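## Task

Carry the green tray onto the top of the two-door cabinet beside arm4, while the remaining three trays stay on top of the two-door cabinet beside arm1. When finished, every tray's contents must still be standing inside that tray.

## Robot and tools

Setup. Four simulated i2rt Big YAM arms, named arm1, arm2, arm3 and arm4, each end in a two-finger gripper with a wrist camera aimed at the fingertips. Reach is roughly 1.0 m from the joint 1 axis. Feet in the scene frame (metres): arm1 at (-3.353, 0.955, 1.087), arm2 at (-0.696, 0.380, 0.896), arm3 at (0.758, 2.478, 0.943), arm4 at (0.739, -1.729, 0.955); each foot's own +x is the direction its arm unfolds when joint1_rad is 0. The trays start on the cabinet by arm1, far from arm3 and arm4, so a tray will likely need to be passed from arm to arm.

Frames. Everything is in a single scene frame in metres, origin on the floor, +z up. The hand point sits between the finger pads, about 1 cm short of the tips. The fingers extend along the hand's +z axis and close along its y axis. hand_target is the hand pose implied by the joint targets currently held. Printed hand positions can be somewhat wrong, especially when the arm is stretched.

move. Arguments: arm1, arm2, arm3, arm4 (one object per arm, each optional) and cameras. Inside an arm object: joints, a dictionary of absolute targets keyed joint1_rad to joint6_rad (radians) and gripper_m (metres of fingertip gap); target, a list of seven numbers [x, y, z, qw, qx, qy, qz], an absolute hand pose in the scene frame (metres, then a unit quaternion in w,x,y,z order), reached along a straight line starting from hand_target; speed, the top linear speed for target in m/s, 0.002 to 0.5, default 0.25, with rotation capped at twice that value in rad/s; min_time_s, 0.1 to 8 s, the shortest duration for that arm's joint motions, used alongside joints. If target is given, joints may hold only gripper_m, otherwise the call is rejected. Joint ranges: joint1_rad -2.879 to 2.879 (base yaw, positive counter-clockwise from above); joint2_rad 0 to 3.141 (shoulder, 0 points the upper arm back and level); joint3_rad 0 to 3.019 (elbow, 0 fully folded); joint4_rad -1.692 to 1.57 (hand pitch, positive tips fingers up); joint5_rad -1.57 to 1.57 (hand sideways, positive to the arm's right); joint6_rad -2.094 to 2.094 (hand roll, positive clockwise viewed from behind); gripper_m 0 to 0.093. All motions in one call start together; all hand paths in a call finish together, end within 10 s, and no call exceeds 15 s. Paths ignore obstacles and other arms; the hand lags, may wander and may overshoot speed near full extension. Per control step the path pose is limited to 100 mm and 20 degrees from the measured hand. An arm left out of a call keeps pushing to its previous targets. A call with no arm parts just reports full state and all images.

cameras: names from arm1_cam_wrist to arm4_cam_wrist, cam_arm1 to cam_arm4, or "all"; [] shows none. Omitted means all for an empty move, none otherwise. A wrong name invalidates the call. Calibration data (OpenCV style; wrist cams fisheye 672x504, fixed cams pinhole 504x504) is supplied; fixed cameras are most trustworthy near image centre.

wait: seconds (0 to 10) lets the simulation run with no new command; cameras as in move. zoom_image: camera plus region [x0, y0, x1, y1] in pixels of that camera's most recent image, origin top-left, at most 504 by 504; only cameras in the newest images work. read_manual: section "licences" gives URDF licence text only. finished_scene: scene, the current scene number; it ends the scene permanently and any later calls in the same reply go to the next scene. The goal must hold without the robots afterwards.

Result lines. "move" lists arms that received motion; "as last shown" flags an uncommanded arm whose status reads "not commanded". Joint velocities are rad/s (gripper m/s) in joint_positions order; "within noise" means the arm is at rest. A hand counts as done within 1 cm and 2 degrees. off_target: resting away from target, possibly still pushing. time_out: a joint ran out of time; the arm keeps pushing to the target shown in on_its_own. "joint command not followed" or "pose unreachable": a safety check is holding back the arm targets (gripper still obeys); after not_followed a target is discarded. Joint torques are in N m, in joint order, offset and noisy; entries 3 and 4 wrap at ±28. MOTOR HOT appears near 85 °C; at 100 °C an OVER-TEMPERATURE FAULT drops the arm for 30 to 60 s or more, after which resend any key marked limit_stop_at_motor_heat. If a move or wait is rejected or a stop interrupts it, the remaining move, wait and finished_scene calls in that reply are skipped.

Gripper. Free-air readings run up to about 3 mm wider than the real gap. On a rigid part at full force the reading is about 5 mm below to 2 mm above its width. A target slightly under the contact reading grips lightly; about 5 mm under holds at full force (about 50 to 64 N per pad); lower targets crush anything soft.

Cautions. Never let two robots press together: that ends the scene, and gripping another arm's fingers counts. The safety check may react late and ignores fingers, gripper housings and wrist cameras. Joint-mode moves run at full joint speed and can swing wide; a stretched fast arm may overshoot by about 30 degrees, so use min_time_s or target moves. Do not push objects off the work area or onto the floor, drop or fling parts, release moving parts, or strike the cabinets hard. Keep tray contents upright and level trays while carrying. Loose objects may be nudged occasionally. Avoid long stretched holds or pushing into unreachable poses, which heat motors. The robot keeps holding the last command while you deliberate.

Each tool is called as name([rows], argument=value, ...), one row to a line, values as JSON.

## Session

move(cameras=["all"])

Scene clock: 0.00 s.
Joint torques (N m): no reading
Motor temperatures (°C): arm1=[38 29 29 24 25 31 27] | arm2=[35 34 22 33 25 27 24] | arm3=[26 23 35 27 28 33 27] | arm4=[30 27 31 31 24 26 26]
Heat: arm1: hottest joint1_rad 38 °C; arm2: hottest joint1_rad 35 °C; arm3: hottest joint3_rad 35 °C; arm4: hottest joint3_rad 31 °C.
Joint velocities: within noise
arm1.joint_positions: joint1_rad=+0.089 joint2_rad=+0.637 joint3_rad=+1.388 joint4_rad=-1.274 joint5_rad=-0.141 joint6_rad=-0.454 gripper_m=+0.09396
arm1.joint_status: not commanded
arm1.hand: x=-3.6097 y=+0.9366 z=+1.6320 quat_wxyz=(-0.046, +0.836, +0.227, -0.496) (m; scene frame)
arm1.hand_target: x=-3.6071 y=+0.9368 z=+1.6421 quat_wxyz=(-0.049, +0.831, +0.227, -0.506) (m; scene frame)
arm1.hand_status: not commanded
arm2.joint_positions: joint1_rad=+0.436 joint2_rad=+0.623 joint3_rad=+1.436 joint4_rad=-1.296 joint5_rad=+0.206 joint6_rad=+0.282 gripper_m=+0.09396
arm2.joint_status: not commanded
arm2.hand: x=-0.9158 y=+0.3146 z=+1.4689 quat_wxyz=(-0.110, -0.850, -0.022, +0.515) (m; scene frame)
arm2.hand_target: x=-0.9127 y=+0.3162 z=+1.4784 quat_wxyz=(-0.114, -0.844, -0.021, +0.524) (m; scene frame)
arm2.hand_status: not commanded
arm3.joint_positions: joint1_rad=-0.331 joint2_rad=+0.647 joint3_rad=+1.368 joint4_rad=-1.341 joint5_rad=+0.187 joint6_rad=+0.489 gripper_m=+0.09396
arm3.joint_status: not commanded
arm3.hand: x=+1.0113 y=+2.4730 z=+1.4646 quat_wxyz=(-0.457, -0.206, -0.864, -0.057) (m; scene frame)
arm3.hand_target: x=+1.0096 y=+2.4728 z=+1.4771 quat_wxyz=(-0.469, -0.206, -0.857, -0.062) (m; scene frame)
arm3.hand_status: not commanded
arm4.joint_positions: joint1_rad=+0.452 joint2_rad=+0.634 joint3_rad=+1.441 joint4_rad=-1.163 joint5_rad=-0.104 joint6_rad=+0.711 gripper_m=+0.09396
arm4.joint_status: not commanded
arm4.hand: x=+0.9835 y=-1.7359 z=+1.5579 quat_wxyz=(-0.538, -0.297, -0.760, -0.210) (m; scene frame)
arm4.hand_target: x=+0.9798 y=-1.7355 z=+1.5683 quat_wxyz=(-0.547, -0.294, -0.754, -0.212) (m; scene frame)
arm4.hand_status: not commanded
pictures: arm1_cam_wrist, arm2_cam_wrist, arm3_cam_wrist, arm4_cam_wrist, cam_arm1, cam_arm2, cam_arm3, cam_arm4

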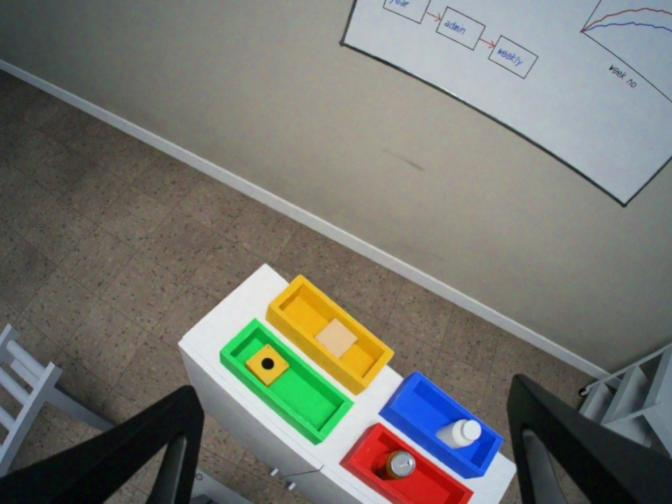

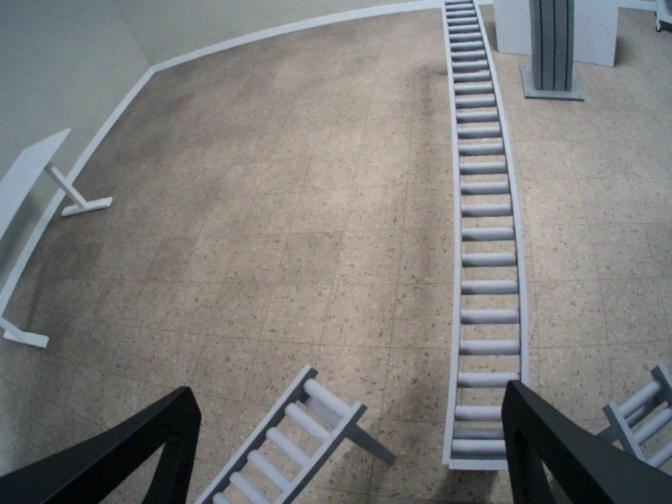

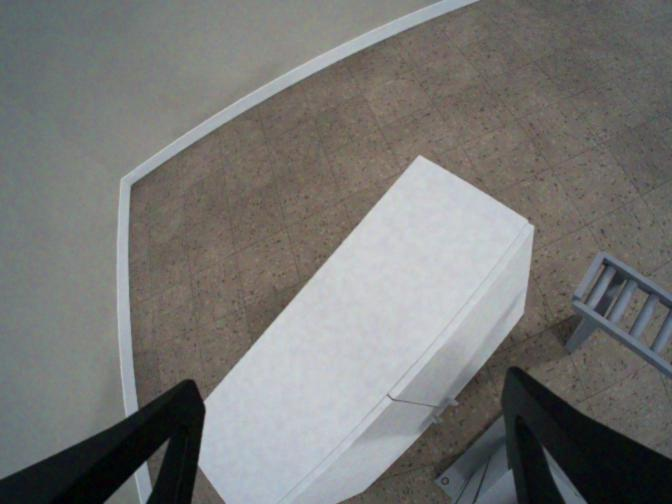

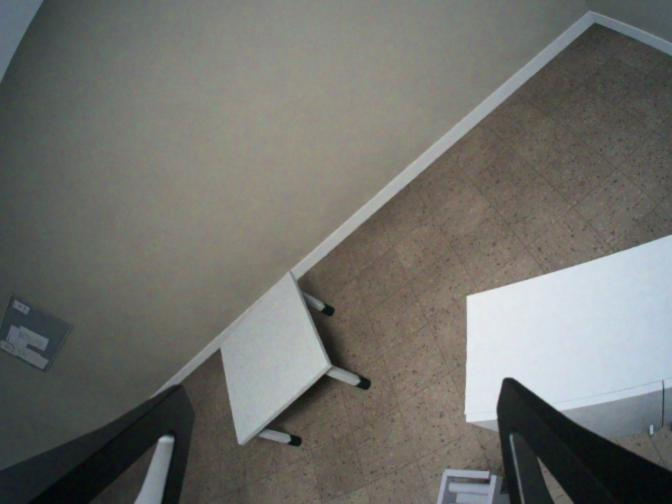

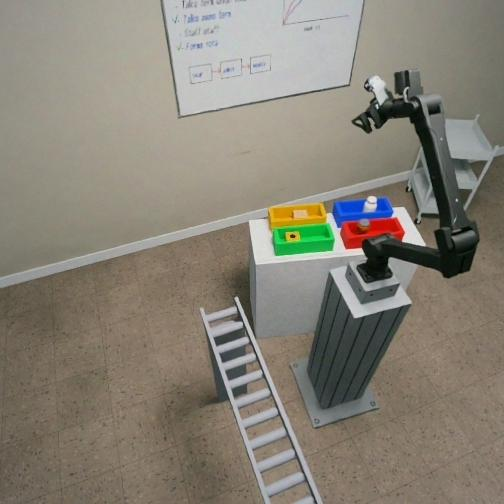

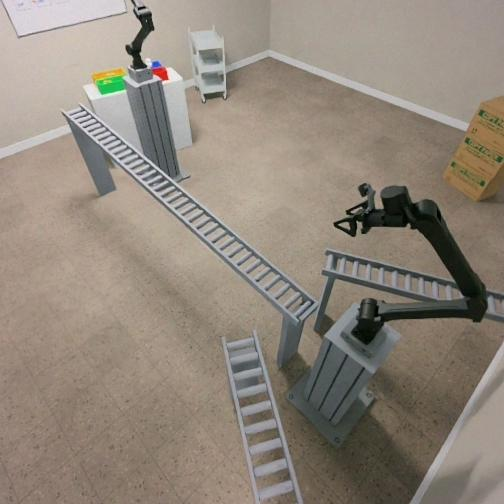

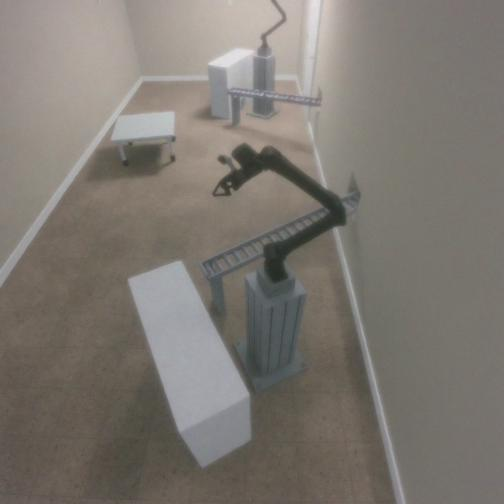

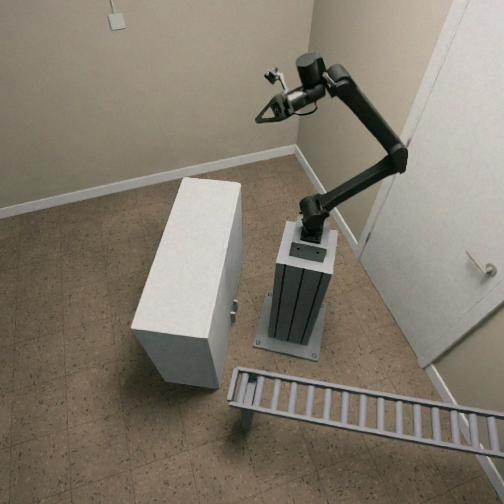

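zoom_image(camera="cam_arm2", region=[50, 90, 504, 504])

zoom_image(camera="cam_arm1", region=[180, 180, 440, 440])

zoom_image(camera="cam_arm4", region=[100, 150, 504, 504])

zoom_image(camera="cam_arm3", region=[80, 20, 400, 340])

zoom_image(camera="arm1_cam_wrist", region=[170, 250, 560, 504])

zoom_image(camera="arm2_cam_wrist", region=[170, 0, 672, 504])

Scaled by 1.110 from the camera's image (finer frame: 720x720).

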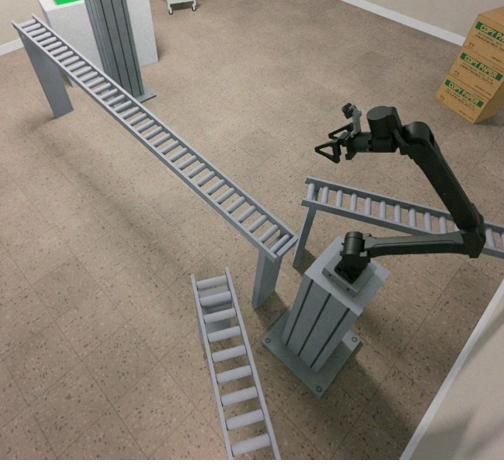

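Scaled by 1.938 from the camera's image (finer frame: 720x720).

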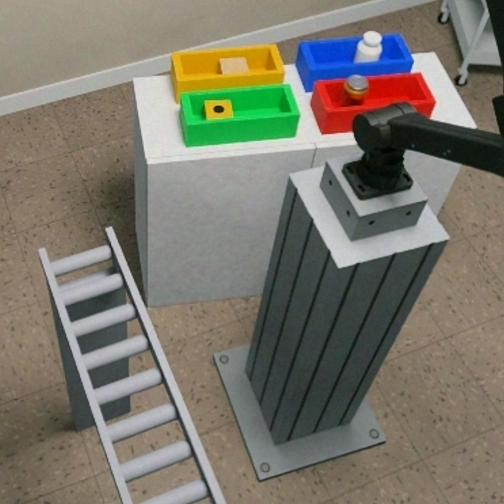

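Scaled by 1.248 from the camera's image (finer frame: 720x720).

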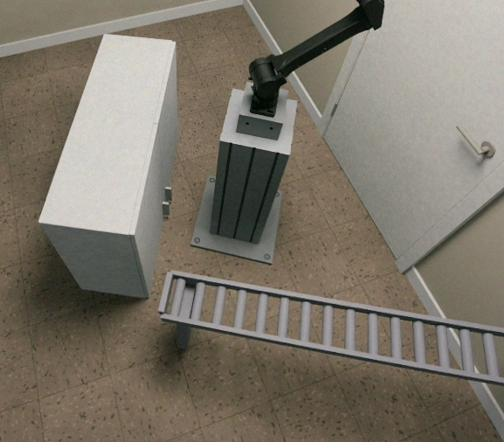

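Scaled by 1.575 from the camera's image (finer frame: 720x720).

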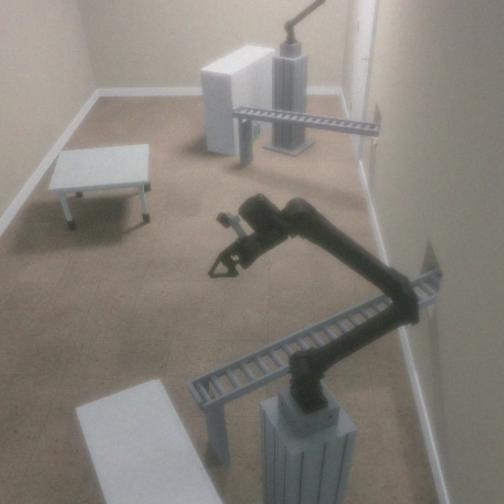

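Scaled by 1.292 from the camera's image (finer frame: 960x720).

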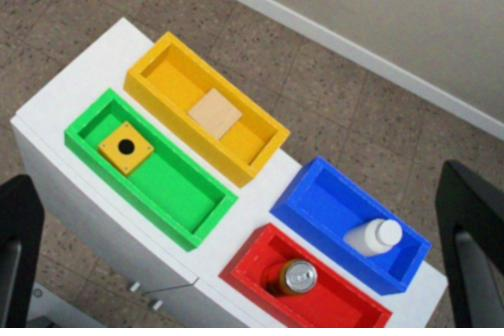

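Scaled by 1.000.

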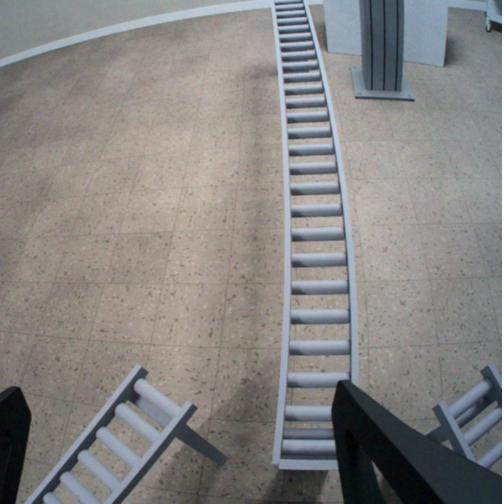

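move(arm1={"target": [-3.753, 0.876, 1.12, 0, 0.819, 0.574, 0], "speed": 0.3}, arm2={"target": [-1.15, 0.39, 1.08, 0, 1, 0, 0], "speed": 0.3}, arm4={"target": [1.1, -1.27, 0.95, 0, 0.259, 0.966, 0], "speed": 0.3}, cameras=["all"])

Scene clock: 14.57 s.
Joint torques (N m): arm1=[0.32 -10.93 11.19 0.72 -0.02 -0.08] | arm2=[0.03 -12.98 14.19 -0.05 0.2 -0.14] | arm3=[1.96 -0.21 10.52 1.95 0.04 -0.05] | arm4=[-0.09 -22.36 10.8 0.16 -0.02 0.12]
Motor temperatures (°C): arm1=[38 29 30 24 25 30 26] | arm2=[35 34 25 33 25 27 24] | arm3=[26 23 36 27 28 33 27] | arm4=[30 27 32 31 24 26 26]
Heat: arm1: hottest joint1_rad 38 °C; arm2: hottest joint1_rad 35 °C; arm3: hottest joint3_rad 36 °C; arm4: hottest joint3_rad 32 °C.
move: arm1 off_target; arm2 off_target; arm4 off_target
Joint velocities: within noise
arm1.joint_positions: joint1_rad=+0.278 joint2_rad=+1.570 joint3_rad=+0.914 joint4_rad=-0.953 joint5_rad=+0.011 joint6_rad=-1.007 gripper_m=+0.09396
arm1.joint_status: not commanded
arm1.hand: x=-3.7290 y=+0.8846 z=+1.1115 quat_wxyz=(+0.011, +0.825, +0.564, +0.022)
arm1.hand_target: x=-3.7521 y=+0.8761 z=+1.1208 quat_wxyz=(+0.000, +0.819, +0.574, +0.000)
arm1.hand_status: off_target (0.027 m and 3.1 deg from the pose sent, 0.535 m and 70.7 deg at the start)
arm2.joint_positions: joint1_rad=-0.030 joint2_rad=+1.546 joint3_rad=+1.294 joint4_rad=-1.353 joint5_rad=+0.010 joint6_rad=-0.005 gripper_m=+0.09396
arm2.joint_status: not commanded
arm2.hand: x=-1.1367 y=+0.3852 z=+1.0670 quat_wxyz=(-0.001, -1.000, -0.001, -0.013)
arm2.hand_target: x=-1.1494 y=+0.3901 z=+1.0800 quat_wxyz=(+0.000, -1.000, +0.000, +0.000)
arm2.hand_status: off_target (0.019 m and 1.5 deg from the pose sent, 0.460 m and 63.7 deg at the start)
arm3: as last shown
arm4.joint_positions: joint1_rad=+1.456 joint2_rad=+2.044 joint3_rad=+1.473 joint4_rad=-1.031 joint5_rad=-0.012 joint6_rad=+1.418 gripper_m=+0.09396
arm4.joint_status: not commanded
arm4.hand: x=+1.0935 y=-1.2847 z=+0.9401 quat_wxyz=(+0.004, -0.259, -0.966, +0.012)
arm4.hand_target: x=+1.0997 y=-1.2705 z=+0.9502 quat_wxyz=(+0.000, -0.259, -0.966, +0.000)
arm4.hand_status: off_target (0.019 m and 1.5 deg from the pose sent, 0.775 m and 71.5 deg at the start)
pictures: arm1_cam_wrist, arm2_cam_wrist, arm3_cam_wrist, arm4_cam_wrist, cam_arm1, cam_arm2, cam_arm3, cam_arm4
arm1_cam_wrist: T_world_to_cam=[[-0.8878, 0.45031, -0.09507, -3.60068], [0.35759, 0.80496, 0.47347, 0.14282], [0.28973, 0.38635, -0.87567, 1.81998]] pos_world=[-3.77505, 0.80331, 1.18377]
arm2_cam_wrist: T_world_to_cam=[[0.07878, 0.99456, -0.06816, -0.22074], [0.88772, -0.03888, 0.45874, 0.58281], [0.45359, -0.09665, -0.88596, 1.60227]] pos_world=[-1.22676, 0.39705, 1.13714]
arm4_cam_wrist: T_world_to_cam=[[-0.56925, -0.82125, -0.03865, -0.39534], [-0.7546, 0.50323, 0.42112, 1.12545], [-0.3264, 0.26888, -0.90618, 1.65986]] pos_world=[1.16599, -1.33735, 1.01491]

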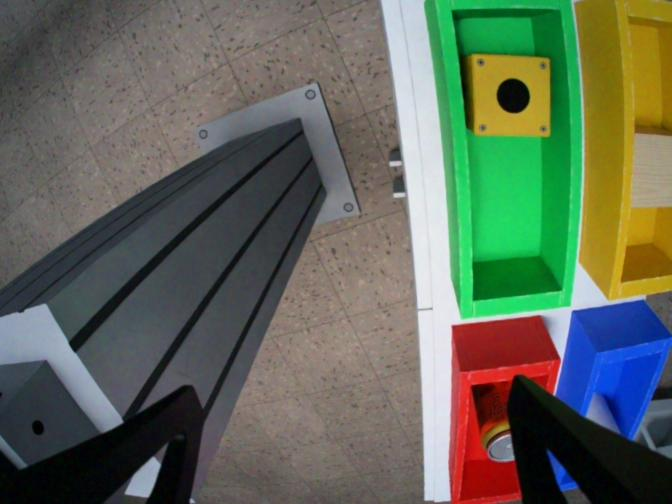

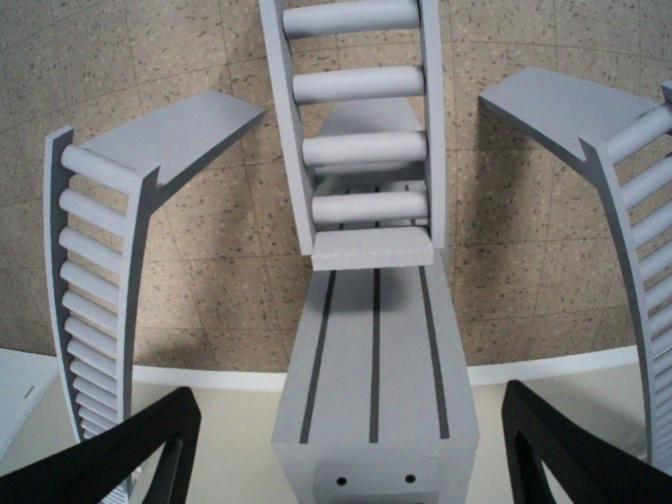

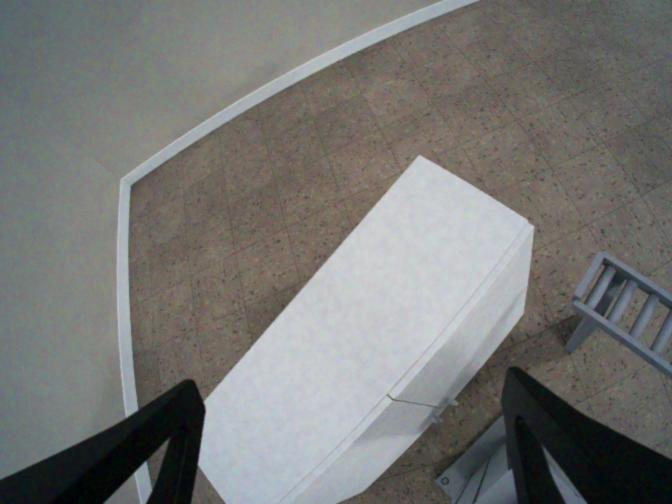

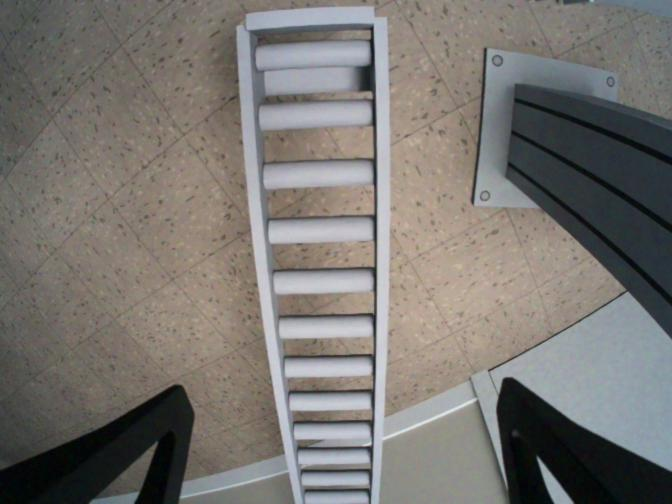

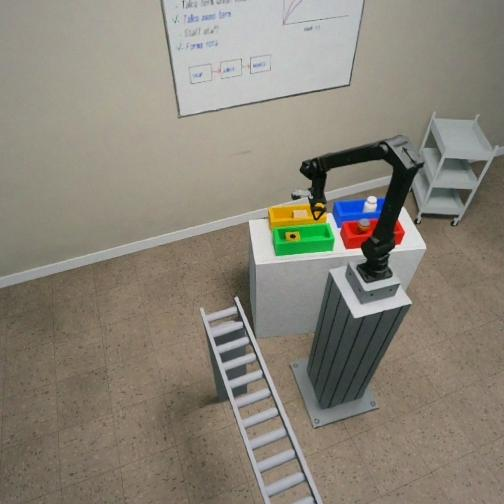

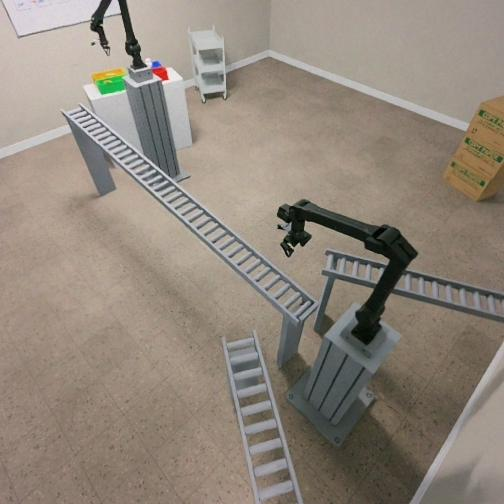

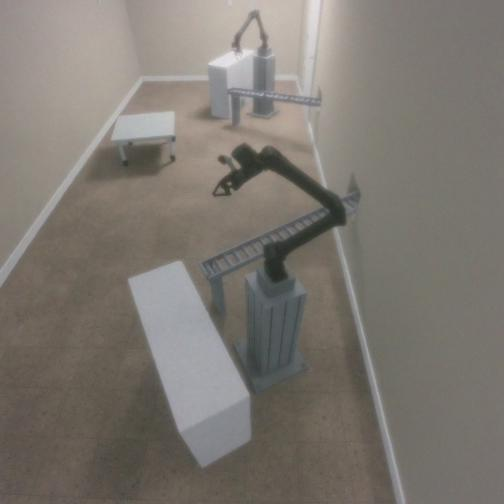

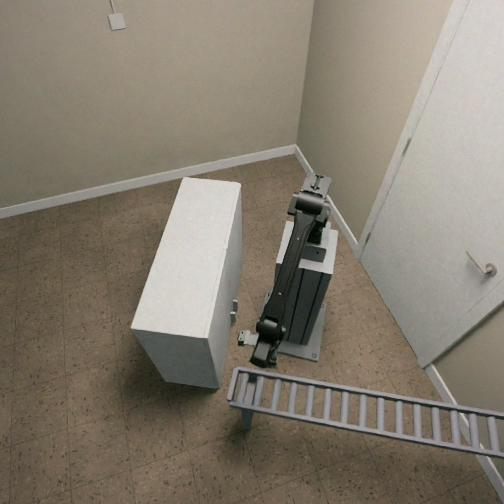

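zoom_image(camera="arm1_cam_wrist", region=[380, 0, 672, 340])

zoom_image(camera="arm2_cam_wrist", region=[240, 0, 480, 290])

zoom_image(camera="arm4_cam_wrist", region=[220, 0, 420, 200])

Scaled by 1.482 from the camera's image (finer frame: 960x720).

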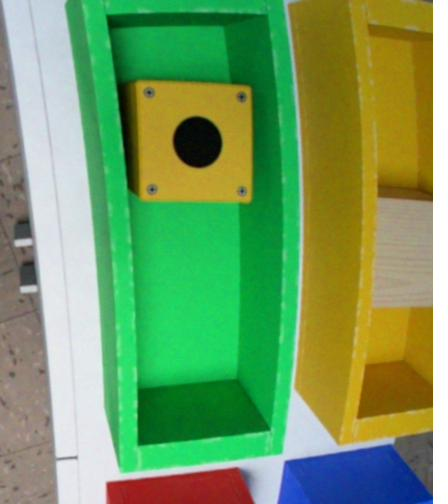

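Scaled by 1.738 from the camera's image (finer frame: 960x720).

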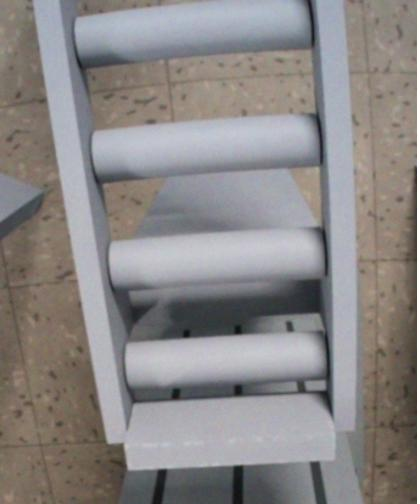

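Scaled by 2.520 from the camera's image (finer frame: 960x720).

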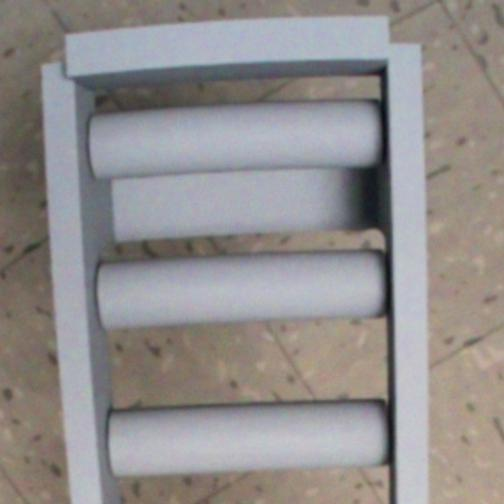

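move(arm1={"target": [-3.809, 0.917, 0.955, 0, 0.8012, 0.5983, 0], "speed": 0.2}, cameras=["arm1_cam_wrist", "cam_arm1"])

zoom_image(camera="cam_arm1", region=[230, 120, 440, 330])

Scene clock: 22.07 s.
Joint torques (N m): arm1=[-0.85 -13.57 7.61 0.72 -0.14 -0.11] | arm2=[-0.03 -13.04 14.16 -0.05 0.19 -0.14] | arm3=[1.55 -0.26 10.47 2.02 0.07 -0.08] | arm4=[-0.09 -22.3 10.82 0.12 -0.02 0.11]
Motor temperatures (°C): arm1=[38 29 31 24 25 30 26] | arm2=[35 35 26 33 25 27 24] | arm3=[26 23 37 27 28 33 27] | arm4=[30 28 33 31 24 26 26]
Heat: arm1: hottest joint1_rad 38 °C; arm2: hottest joint1_rad 35 °C; arm3: hottest joint3_rad 37 °C; arm4: hottest joint3_rad 33 °C.
move: arm1 off_target
Joint velocities: within noise
arm1.joint_positions: joint1_rad=+0.182 joint2_rad=+1.998 joint3_rad=+0.993 joint4_rad=-0.579 joint5_rad=+0.013 joint6_rad=-1.185 gripper_m=+0.09396
arm1.joint_status: not commanded
arm1.hand: x=-3.7918 y=+0.9140 z=+0.9589 quat_wxyz=(+0.006, +0.802, +0.598, +0.010)
arm1.hand_target: x=-3.8084 y=+0.9172 z=+0.9554 quat_wxyz=(+0.000, +0.801, +0.598, +0.000)
arm1.hand_status: off_target (0.018 m and 1.3 deg from the pose sent, 0.179 m and 5.5 deg at the start)
arm2, arm3, arm4: as last shown
arm1_cam_wrist: T_world_to_cam=[[-0.92362, 0.37572, -0.07591, -3.77022], [0.302, 0.83525, 0.45952, -0.01128], [0.23605, 0.40149, -0.88492, 1.48469]] pos_world=[-3.8293, 0.82986, 1.03283]

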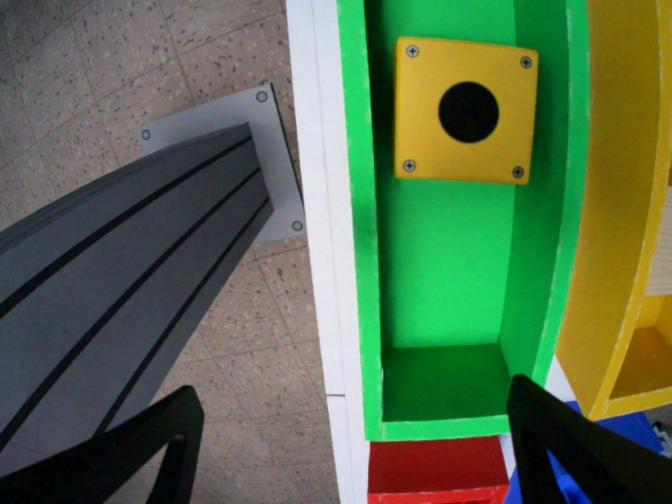

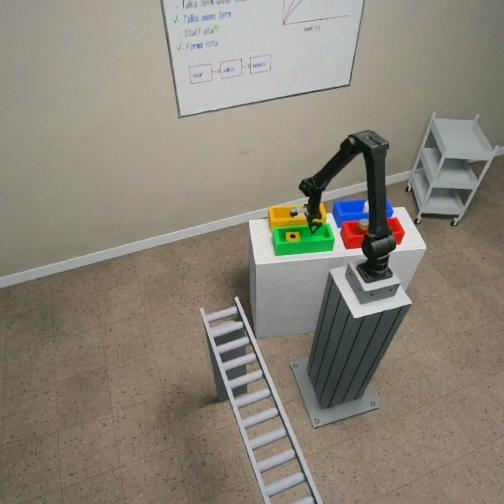

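Scaled by 2.400 from the camera's image (finer frame: 720x720).

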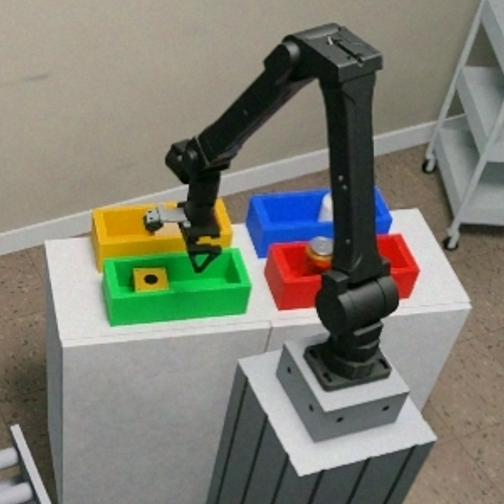

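move(arm1={"target": [-3.813, 0.919, 0.895, 0, 0.8012, 0.5983, 0], "speed": 0.15, "joints": {"gripper_m": 0.06}}, cameras=["arm1_cam_wrist"])

zoom_image(camera="arm1_cam_wrist", region=[210, 200, 510, 504])

Scene clock: 25.57 s.
Joint torques (N m): arm1=[-1.38 -14.97 6.16 0.64 -0.12 -0.1] | arm2=[-0.09 -12.92 14.15 -0.06 0.2 -0.14] | arm3=[1.73 -0.15 10.51 1.98 0.04 -0.06] | arm4=[-0.03 -22.24 10.86 0.16 -0.02 0.12]
Motor temperatures (°C): arm1=[38 29 31 24 25 30 26] | arm2=[35 35 27 33 25 27 24] | arm3=[26 23 37 27 28 33 27] | arm4=[30 29 33 31 24 26 26]
Heat: arm1: hottest joint1_rad 38 °C; arm2: hottest joint1_rad 35 °C; arm3: hottest joint3_rad 37 °C; arm4: hottest joint3_rad 33 °C.
move: arm1 off_target
Joint velocities: within noise
arm1.joint_positions: joint1_rad=+0.177 joint2_rad=+2.150 joint3_rad=+1.031 joint4_rad=-0.460 joint5_rad=+0.013 joint6_rad=-1.192 gripper_m=+0.06010
arm1.joint_status: all done
arm1.hand: x=-3.7994 y=+0.9147 z=+0.9005 quat_wxyz=(+0.005, +0.801, +0.599, +0.008)
arm1.hand_target: x=-3.8126 y=+0.9191 z=+0.8954 quat_wxyz=(+0.000, +0.801, +0.598, +0.000)
arm1.hand_status: off_target (0.015 m and 1.1 deg from the pose sent, 0.068 m and 1.3 deg at the start)
arm2, arm3, arm4: as last shown
arm1_cam_wrist: T_world_to_cam=[[-0.92478, 0.37357, -0.07224, -3.78777], [0.302, 0.83615, 0.45788, 0.01802], [0.23145, 0.40162, -0.88607, 1.41795]] pos_world=[-3.8365, 0.83045, 0.97453]

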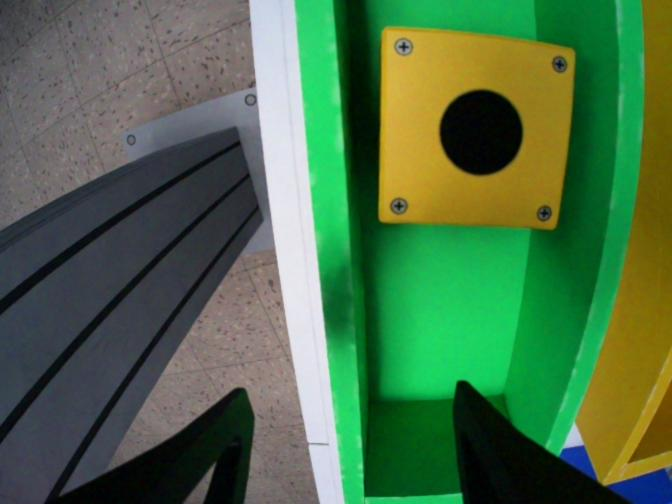

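Scaled by 1.658 from the camera's image (finer frame: 960x720).

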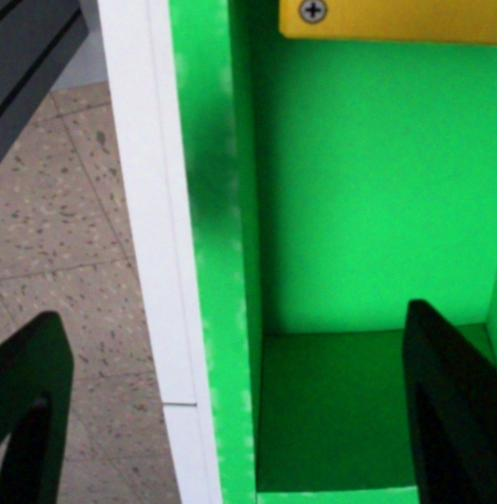

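move(arm1={"target": [-3.806, 0.918, 0.854, 0, 0.8012, 0.5983, 0], "speed": 0.12}, cameras=["arm1_cam_wrist", "cam_arm1"])

zoom_image(camera="cam_arm1", region=[250, 170, 370, 290])

Scene clock: 27.50 s.
Joint torques (N m): arm1=[-1.08 -15.09 5.26 0.7 -0.15 -0.1] | arm2=[0.03 -12.98 14.19 -0.05 0.2 -0.14] | arm3=[1.73 -0.44 10.48 1.98 0.06 -0.07] | arm4=[-0.21 -22.42 10.88 0.13 -0.02 0.12]
Motor temperatures (°C): arm1=[38 29 31 24 25 30 26] | arm2=[35 35 27 33 25 27 24] | arm3=[26 23 37 27 28 33 27] | arm4=[30 29 33 31 24 26 26]
Heat: arm1: hottest joint1_rad 38 °C; arm2: hottest joint1_rad 35 °C; arm3: hottest joint3_rad 37 °C; arm4: hottest joint3_rad 33 °C.
move: arm1 off_target
Joint velocities: within noise
arm1.joint_positions: joint1_rad=+0.177 joint2_rad=+2.246 joint3_rad=+1.041 joint4_rad=-0.370 joint5_rad=+0.013 joint6_rad=-1.192 gripper_m=+0.06010
arm1.joint_status: not commanded
arm1.hand: x=-3.7958 y=+0.9145 z=+0.8612 quat_wxyz=(+0.004, +0.801, +0.599, +0.006)
arm1.hand_target: x=-3.8058 y=+0.9180 z=+0.8544 quat_wxyz=(+0.000, +0.801, +0.598, +0.000)
arm1.hand_status: off_target (0.013 m and 0.8 deg from the pose sent, 0.047 m and 1.1 deg at the start)
arm2, arm3, arm4: as last shown
arm1_cam_wrist: T_world_to_cam=[[-0.92512, 0.37358, -0.06784, -3.79225], [0.30429, 0.83634, 0.45601, 0.04516], [0.22709, 0.40121, -0.88739, 1.36729]] pos_world=[-3.83251, 0.83035, 0.93544]

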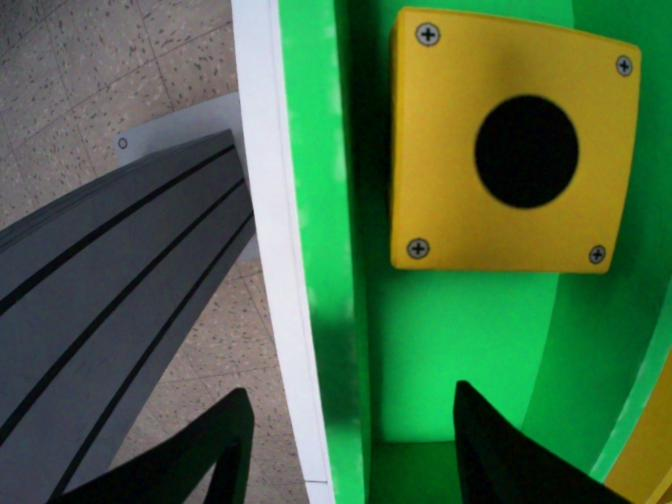

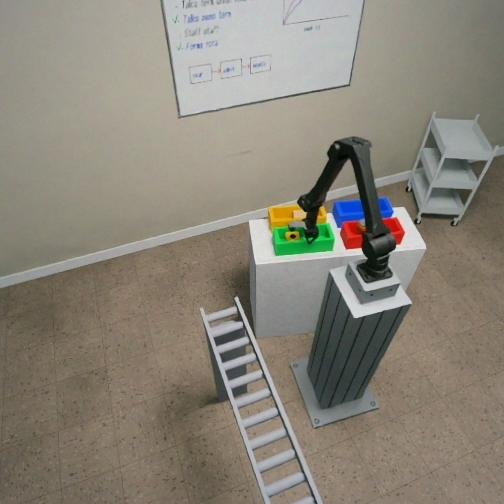

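Scaled by 4.200 from the camera's image (finer frame: 720x720).

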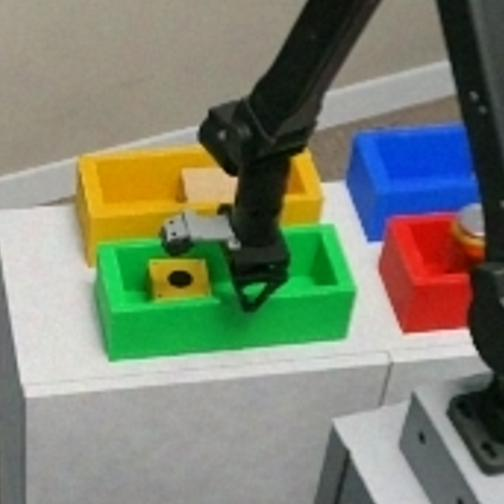

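move(arm1={"target": [-3.802, 0.917, 0.826, 0, 0.8012, 0.5983, 0], "speed": 0.1}, cameras=["arm1_cam_wrist", "cam_arm1"])

zoom_image(camera="cam_arm1", region=[250, 170, 370, 290])

Scene clock: 29.30 s.
Joint torques (N m): arm1=[-1.14 -15.09 4.51 0.64 -0.15 -0.07] | arm2=[0.15 -12.92 14.19 -0.05 0.19 -0.15] | arm3=[1.79 -0.15 10.48 1.99 0.05 -0.03] | arm4=[-0.09 -22.3 10.86 0.16 -0.02 0.11]
Motor temperatures (°C): arm1=[38 29 31 24 25 30 26] | arm2=[35 35 27 33 25 27 24] | arm3=[26 23 37 27 28 33 27] | arm4=[30 29 33 31 24 26 26]
Heat: arm1: hottest joint1_rad 38 °C; arm2: hottest joint1_rad 35 °C; arm3: hottest joint3_rad 37 °C; arm4: hottest joint3_rad 33 °C.
move: arm1 off_target
Joint velocities: within noise
arm1.joint_positions: joint1_rad=+0.177 joint2_rad=+2.313 joint3_rad=+1.056 joint4_rad=-0.315 joint5_rad=+0.013 joint6_rad=-1.192 gripper_m=+0.06010
arm1.joint_status: not commanded
arm1.hand: x=-3.7939 y=+0.9144 z=+0.8346 quat_wxyz=(+0.003, +0.801, +0.599, +0.005)
arm1.hand_target: x=-3.8016 y=+0.9170 z=+0.8263 quat_wxyz=(+0.000, +0.801, +0.598, +0.000)
arm1.hand_status: off_target (0.012 m and 0.6 deg from the pose sent, 0.036 m and 0.8 deg at the start)
arm2, arm3, arm4: as last shown
arm1_cam_wrist: T_world_to_cam=[[-0.92528, 0.37365, -0.06514, -3.79522], [0.30576, 0.83645, 0.45481, 0.0633], [0.22442, 0.40092, -0.8882, 1.33411]] pos_world=[-3.83041, 0.83025, 0.90895]

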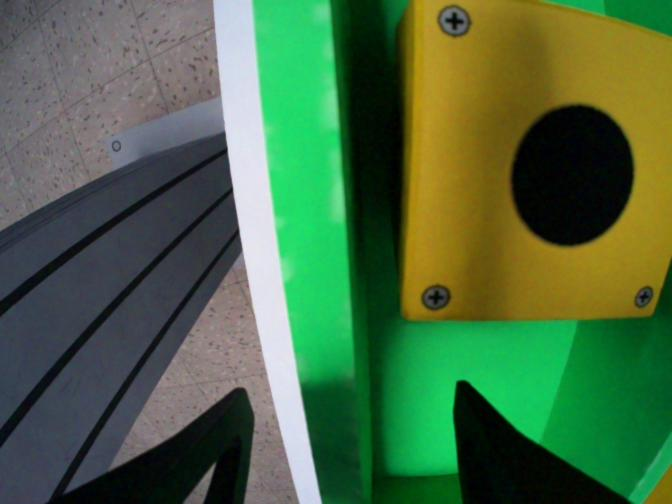

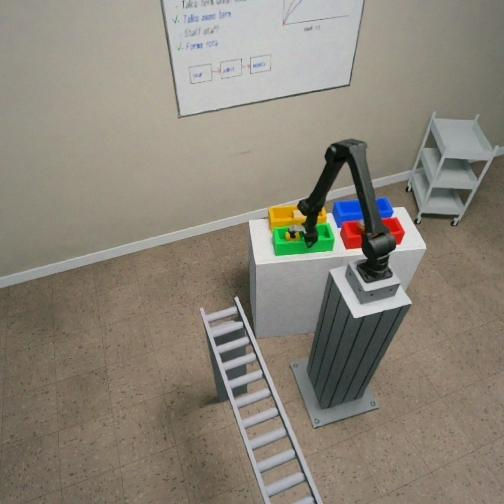

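Scaled by 4.200 from the camera's image (finer frame: 720x720).

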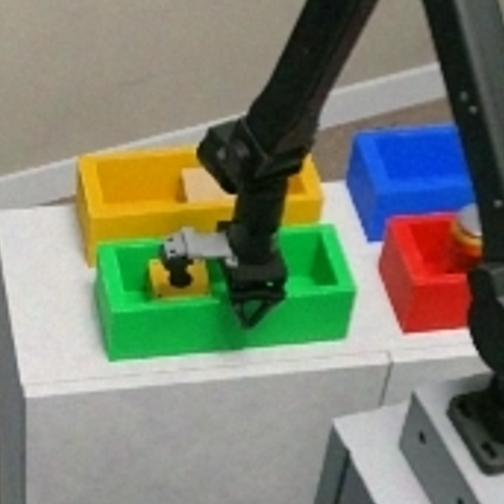

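move(arm1={"target": [-3.7977, 0.9157, 0.824, 0, 0.8012, 0.5983, 0], "speed": 0.1, "joints": {"gripper_m": 0.03}}, cameras=["arm1_cam_wrist"])

move(arm1={"joints": {"gripper_m": 0.003}}, cameras=["arm1_cam_wrist", "cam_arm1"])

Scene clock: 31.30 s.
Joint torques (N m): arm1=[-0.73 -15.27 3.73 0.83 -0.14 -0.04] | arm2=[-0.09 -13.1 14.2 -0.1 0.19 -0.13] | arm3=[2.14 -0.32 10.55 1.99 0.06 -0.06] | arm4=[-0.15 -22.3 10.85 0.12 -0.02 0.12]
Motor temperatures (°C): arm1=[38 29 31 24 25 30 26] | arm2=[35 35 28 33 25 27 24] | arm3=[26 23 37 27 28 33 27] | arm4=[30 29 33 31 24 26 26]
Heat: arm1: hottest joint1_rad 38 °C; arm2: hottest joint1_rad 35 °C; arm3: hottest joint3_rad 37 °C; arm4: hottest joint3_rad 33 °C.
move: arm1 off_target
Joint velocities: within noise
arm1.joint_positions: joint1_rad=+0.177 joint2_rad=+2.313 joint3_rad=+1.056 joint4_rad=-0.303 joint5_rad=+0.013 joint6_rad=-1.192 gripper_m=+0.03011
arm1.joint_status: all done
arm1.hand: x=-3.7969 y=+0.9141 z=+0.8345 quat_wxyz=(+0.000, +0.801, +0.599, +0.000)
arm1.hand_target: x=-3.7973 y=+0.9157 z=+0.8242 quat_wxyz=(+0.000, +0.801, +0.598, +0.000)
arm1.hand_status: off_target (0.011 m and 0.1 deg from the pose sent, 0.011 m and 0.6 deg at the start)
arm2, arm3, arm4: as last shown
arm1_cam_wrist: T_world_to_cam=[[-0.92593, 0.37372, -0.05468, -3.80903], [0.31119, 0.83689, 0.4503, 0.08841], [0.21404, 0.39993, -0.8912, 1.29886]] pos_world=[-3.83242, 0.83005, 0.90947]

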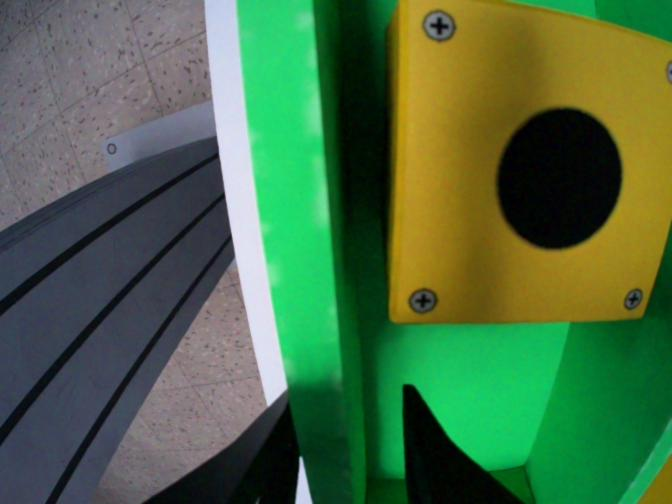

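Scene clock: 31.90 s.
Joint torques (N m): arm1=[-0.5 -15.15 3.66 0.66 -0.16 -0.06] | arm2=[-0.21 -13.1 14.22 -0.05 0.2 -0.14] | arm3=[1.79 -0.32 10.43 2.06 0.06 -0.05] | arm4=[-0.15 -22.36 10.85 0.16 -0.02 0.12]
Motor temperatures (°C): arm1=[38 29 31 24 25 30 26] | arm2=[35 35 28 33 25 27 24] | arm3=[26 23 37 27 28 33 27] | arm4=[30 29 33 31 24 26 26]
Heat: arm1: hottest joint1_rad 38 °C; arm2: hottest joint1_rad 35 °C; arm3: hottest joint3_rad 37 °C; arm4: hottest joint3_rad 33 °C.
move: arm1 off_target
Joint velocities: within noise
arm1.joint_positions: joint1_rad=+0.177 joint2_rad=+2.314 joint3_rad=+1.056 joint4_rad=-0.300 joint5_rad=+0.013 joint6_rad=-1.191 gripper_m=+0.01065
arm1.joint_status: gripper_m off_target (ended at +0.01068, target +0.00300)
arm1.hand: x=-3.7971 y=+0.9141 z=+0.8341 quat_wxyz=(-0.001, +0.801, +0.598, -0.001)
arm1.hand_target: x=-3.7973 y=+0.9157 z=+0.8242 quat_wxyz=(+0.000, +0.801, +0.598, +0.000)
arm1.hand_status: not commanded
arm2, arm3, arm4: as last shown
arm1_cam_wrist: T_world_to_cam=[[-0.92544, 0.37516, -0.05316, -3.80996], [0.31317, 0.8363, 0.45003, 0.0969], [0.21329, 0.39983, -0.89143, 1.29592]] pos_world=[-3.83263, 0.83015, 0.90907]

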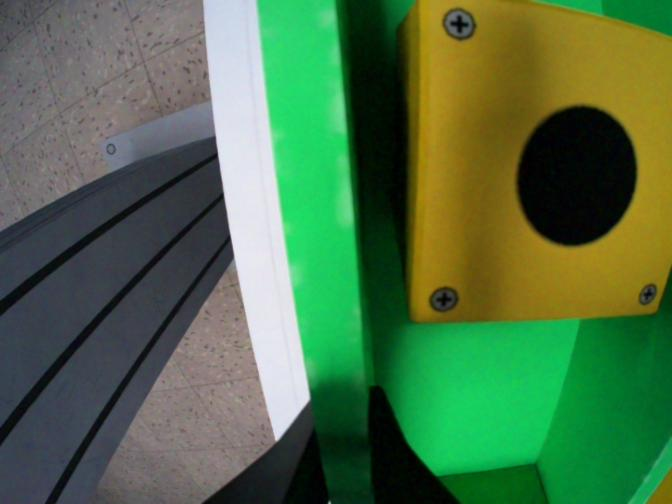

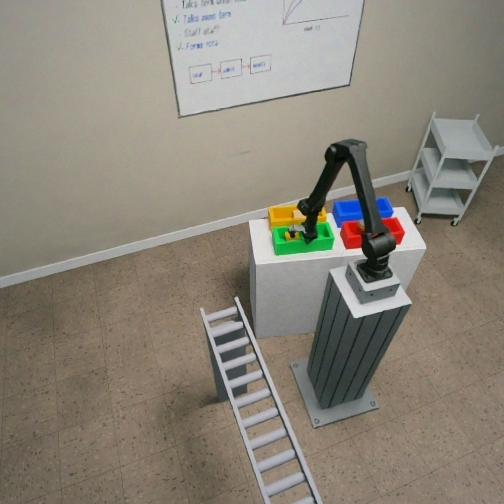

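move(arm1={"target": [-3.7973, 0.9157, 0.92, 0, 0.8012, 0.5983, 0], "speed": 0.1}, cameras=["arm1_cam_wrist", "cam_arm1"])

zoom_image(camera="cam_arm1", region=[210, 150, 410, 350])

Scene clock: 34.03 s.
Joint torques (N m): arm1=[-0.67 -19.37 3.89 -0.08 -0.2 -0.02] | arm2=[-0.03 -13.1 14.16 -0.02 0.19 -0.16] | arm3=[1.85 -0.44 10.48 1.94 0.05 -0.07] | arm4=[-0.15 -22.3 10.88 0.14 -0.02 0.12]
Motor temperatures (°C): arm1=[38 30 31 24 25 30 27] | arm2=[35 35 28 33 25 27 24] | arm3=[26 23 38 27 28 33 27] | arm4=[30 29 33 31 24 26 26]
Heat: arm1: hottest joint1_rad 38 °C; arm2: hottest joint1_rad 35 °C; arm3: hottest joint3_rad 38 °C; arm4: hottest joint3_rad 33 °C.
move: arm1 off_target
Joint velocities: within noise
arm1.joint_positions: joint1_rad=+0.177 joint2_rad=+2.130 joint3_rad=+0.999 joint4_rad=-0.462 joint5_rad=+0.014 joint6_rad=-1.191 gripper_m=+0.01065
arm1.joint_status: not commanded
arm1.hand: x=-3.7864 y=+0.9162 z=+0.9040 quat_wxyz=(+0.008, +0.801, +0.598, +0.015)
arm1.hand_target: x=-3.7972 y=+0.9157 z=+0.9197 quat_wxyz=(+0.000, +0.801, +0.598, +0.000)
arm1.hand_status: off_target (0.019 m and 1.9 deg from the pose sent, 0.086 m and 0.1 deg at the start)
arm2, arm4: as last shown
arm3.joint_positions: joint1_rad=-0.331 joint2_rad=+0.647 joint3_rad=+1.368 joint4_rad=-1.341 joint5_rad=+0.187 joint6_rad=+0.489 gripper_m=+0.09396
arm3.joint_status: not commanded
arm3.hand: x=+1.0113 y=+2.4730 z=+1.4646 quat_wxyz=(-0.457, -0.206, -0.864, -0.057)
arm3.hand_target: x=+1.0096 y=+2.4728 z=+1.4771 quat_wxyz=(-0.469, -0.206, -0.857, -0.062)
arm3.hand_status: not commanded
arm1_cam_wrist: T_world_to_cam=[[-0.92325, 0.37496, -0.08372, -3.76107], [0.29681, 0.83449, 0.46426, -0.01274], [0.24394, 0.40378, -0.88173, 1.45879]] pos_world=[-3.82449, 0.83186, 0.9773]

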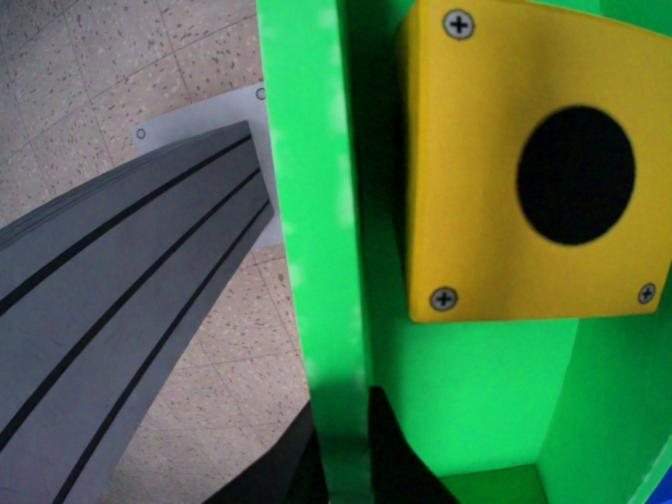

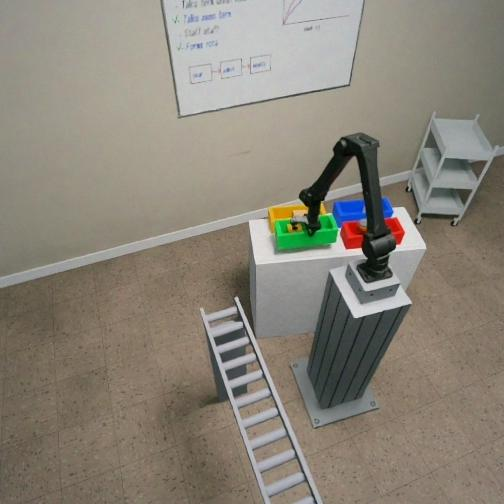

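Scaled by 2.520 from the camera's image (finer frame: 720x720).

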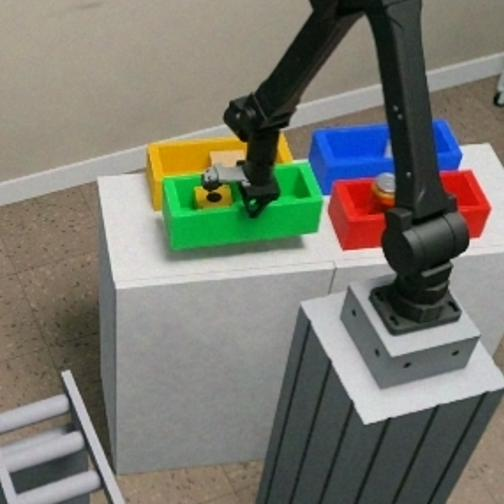

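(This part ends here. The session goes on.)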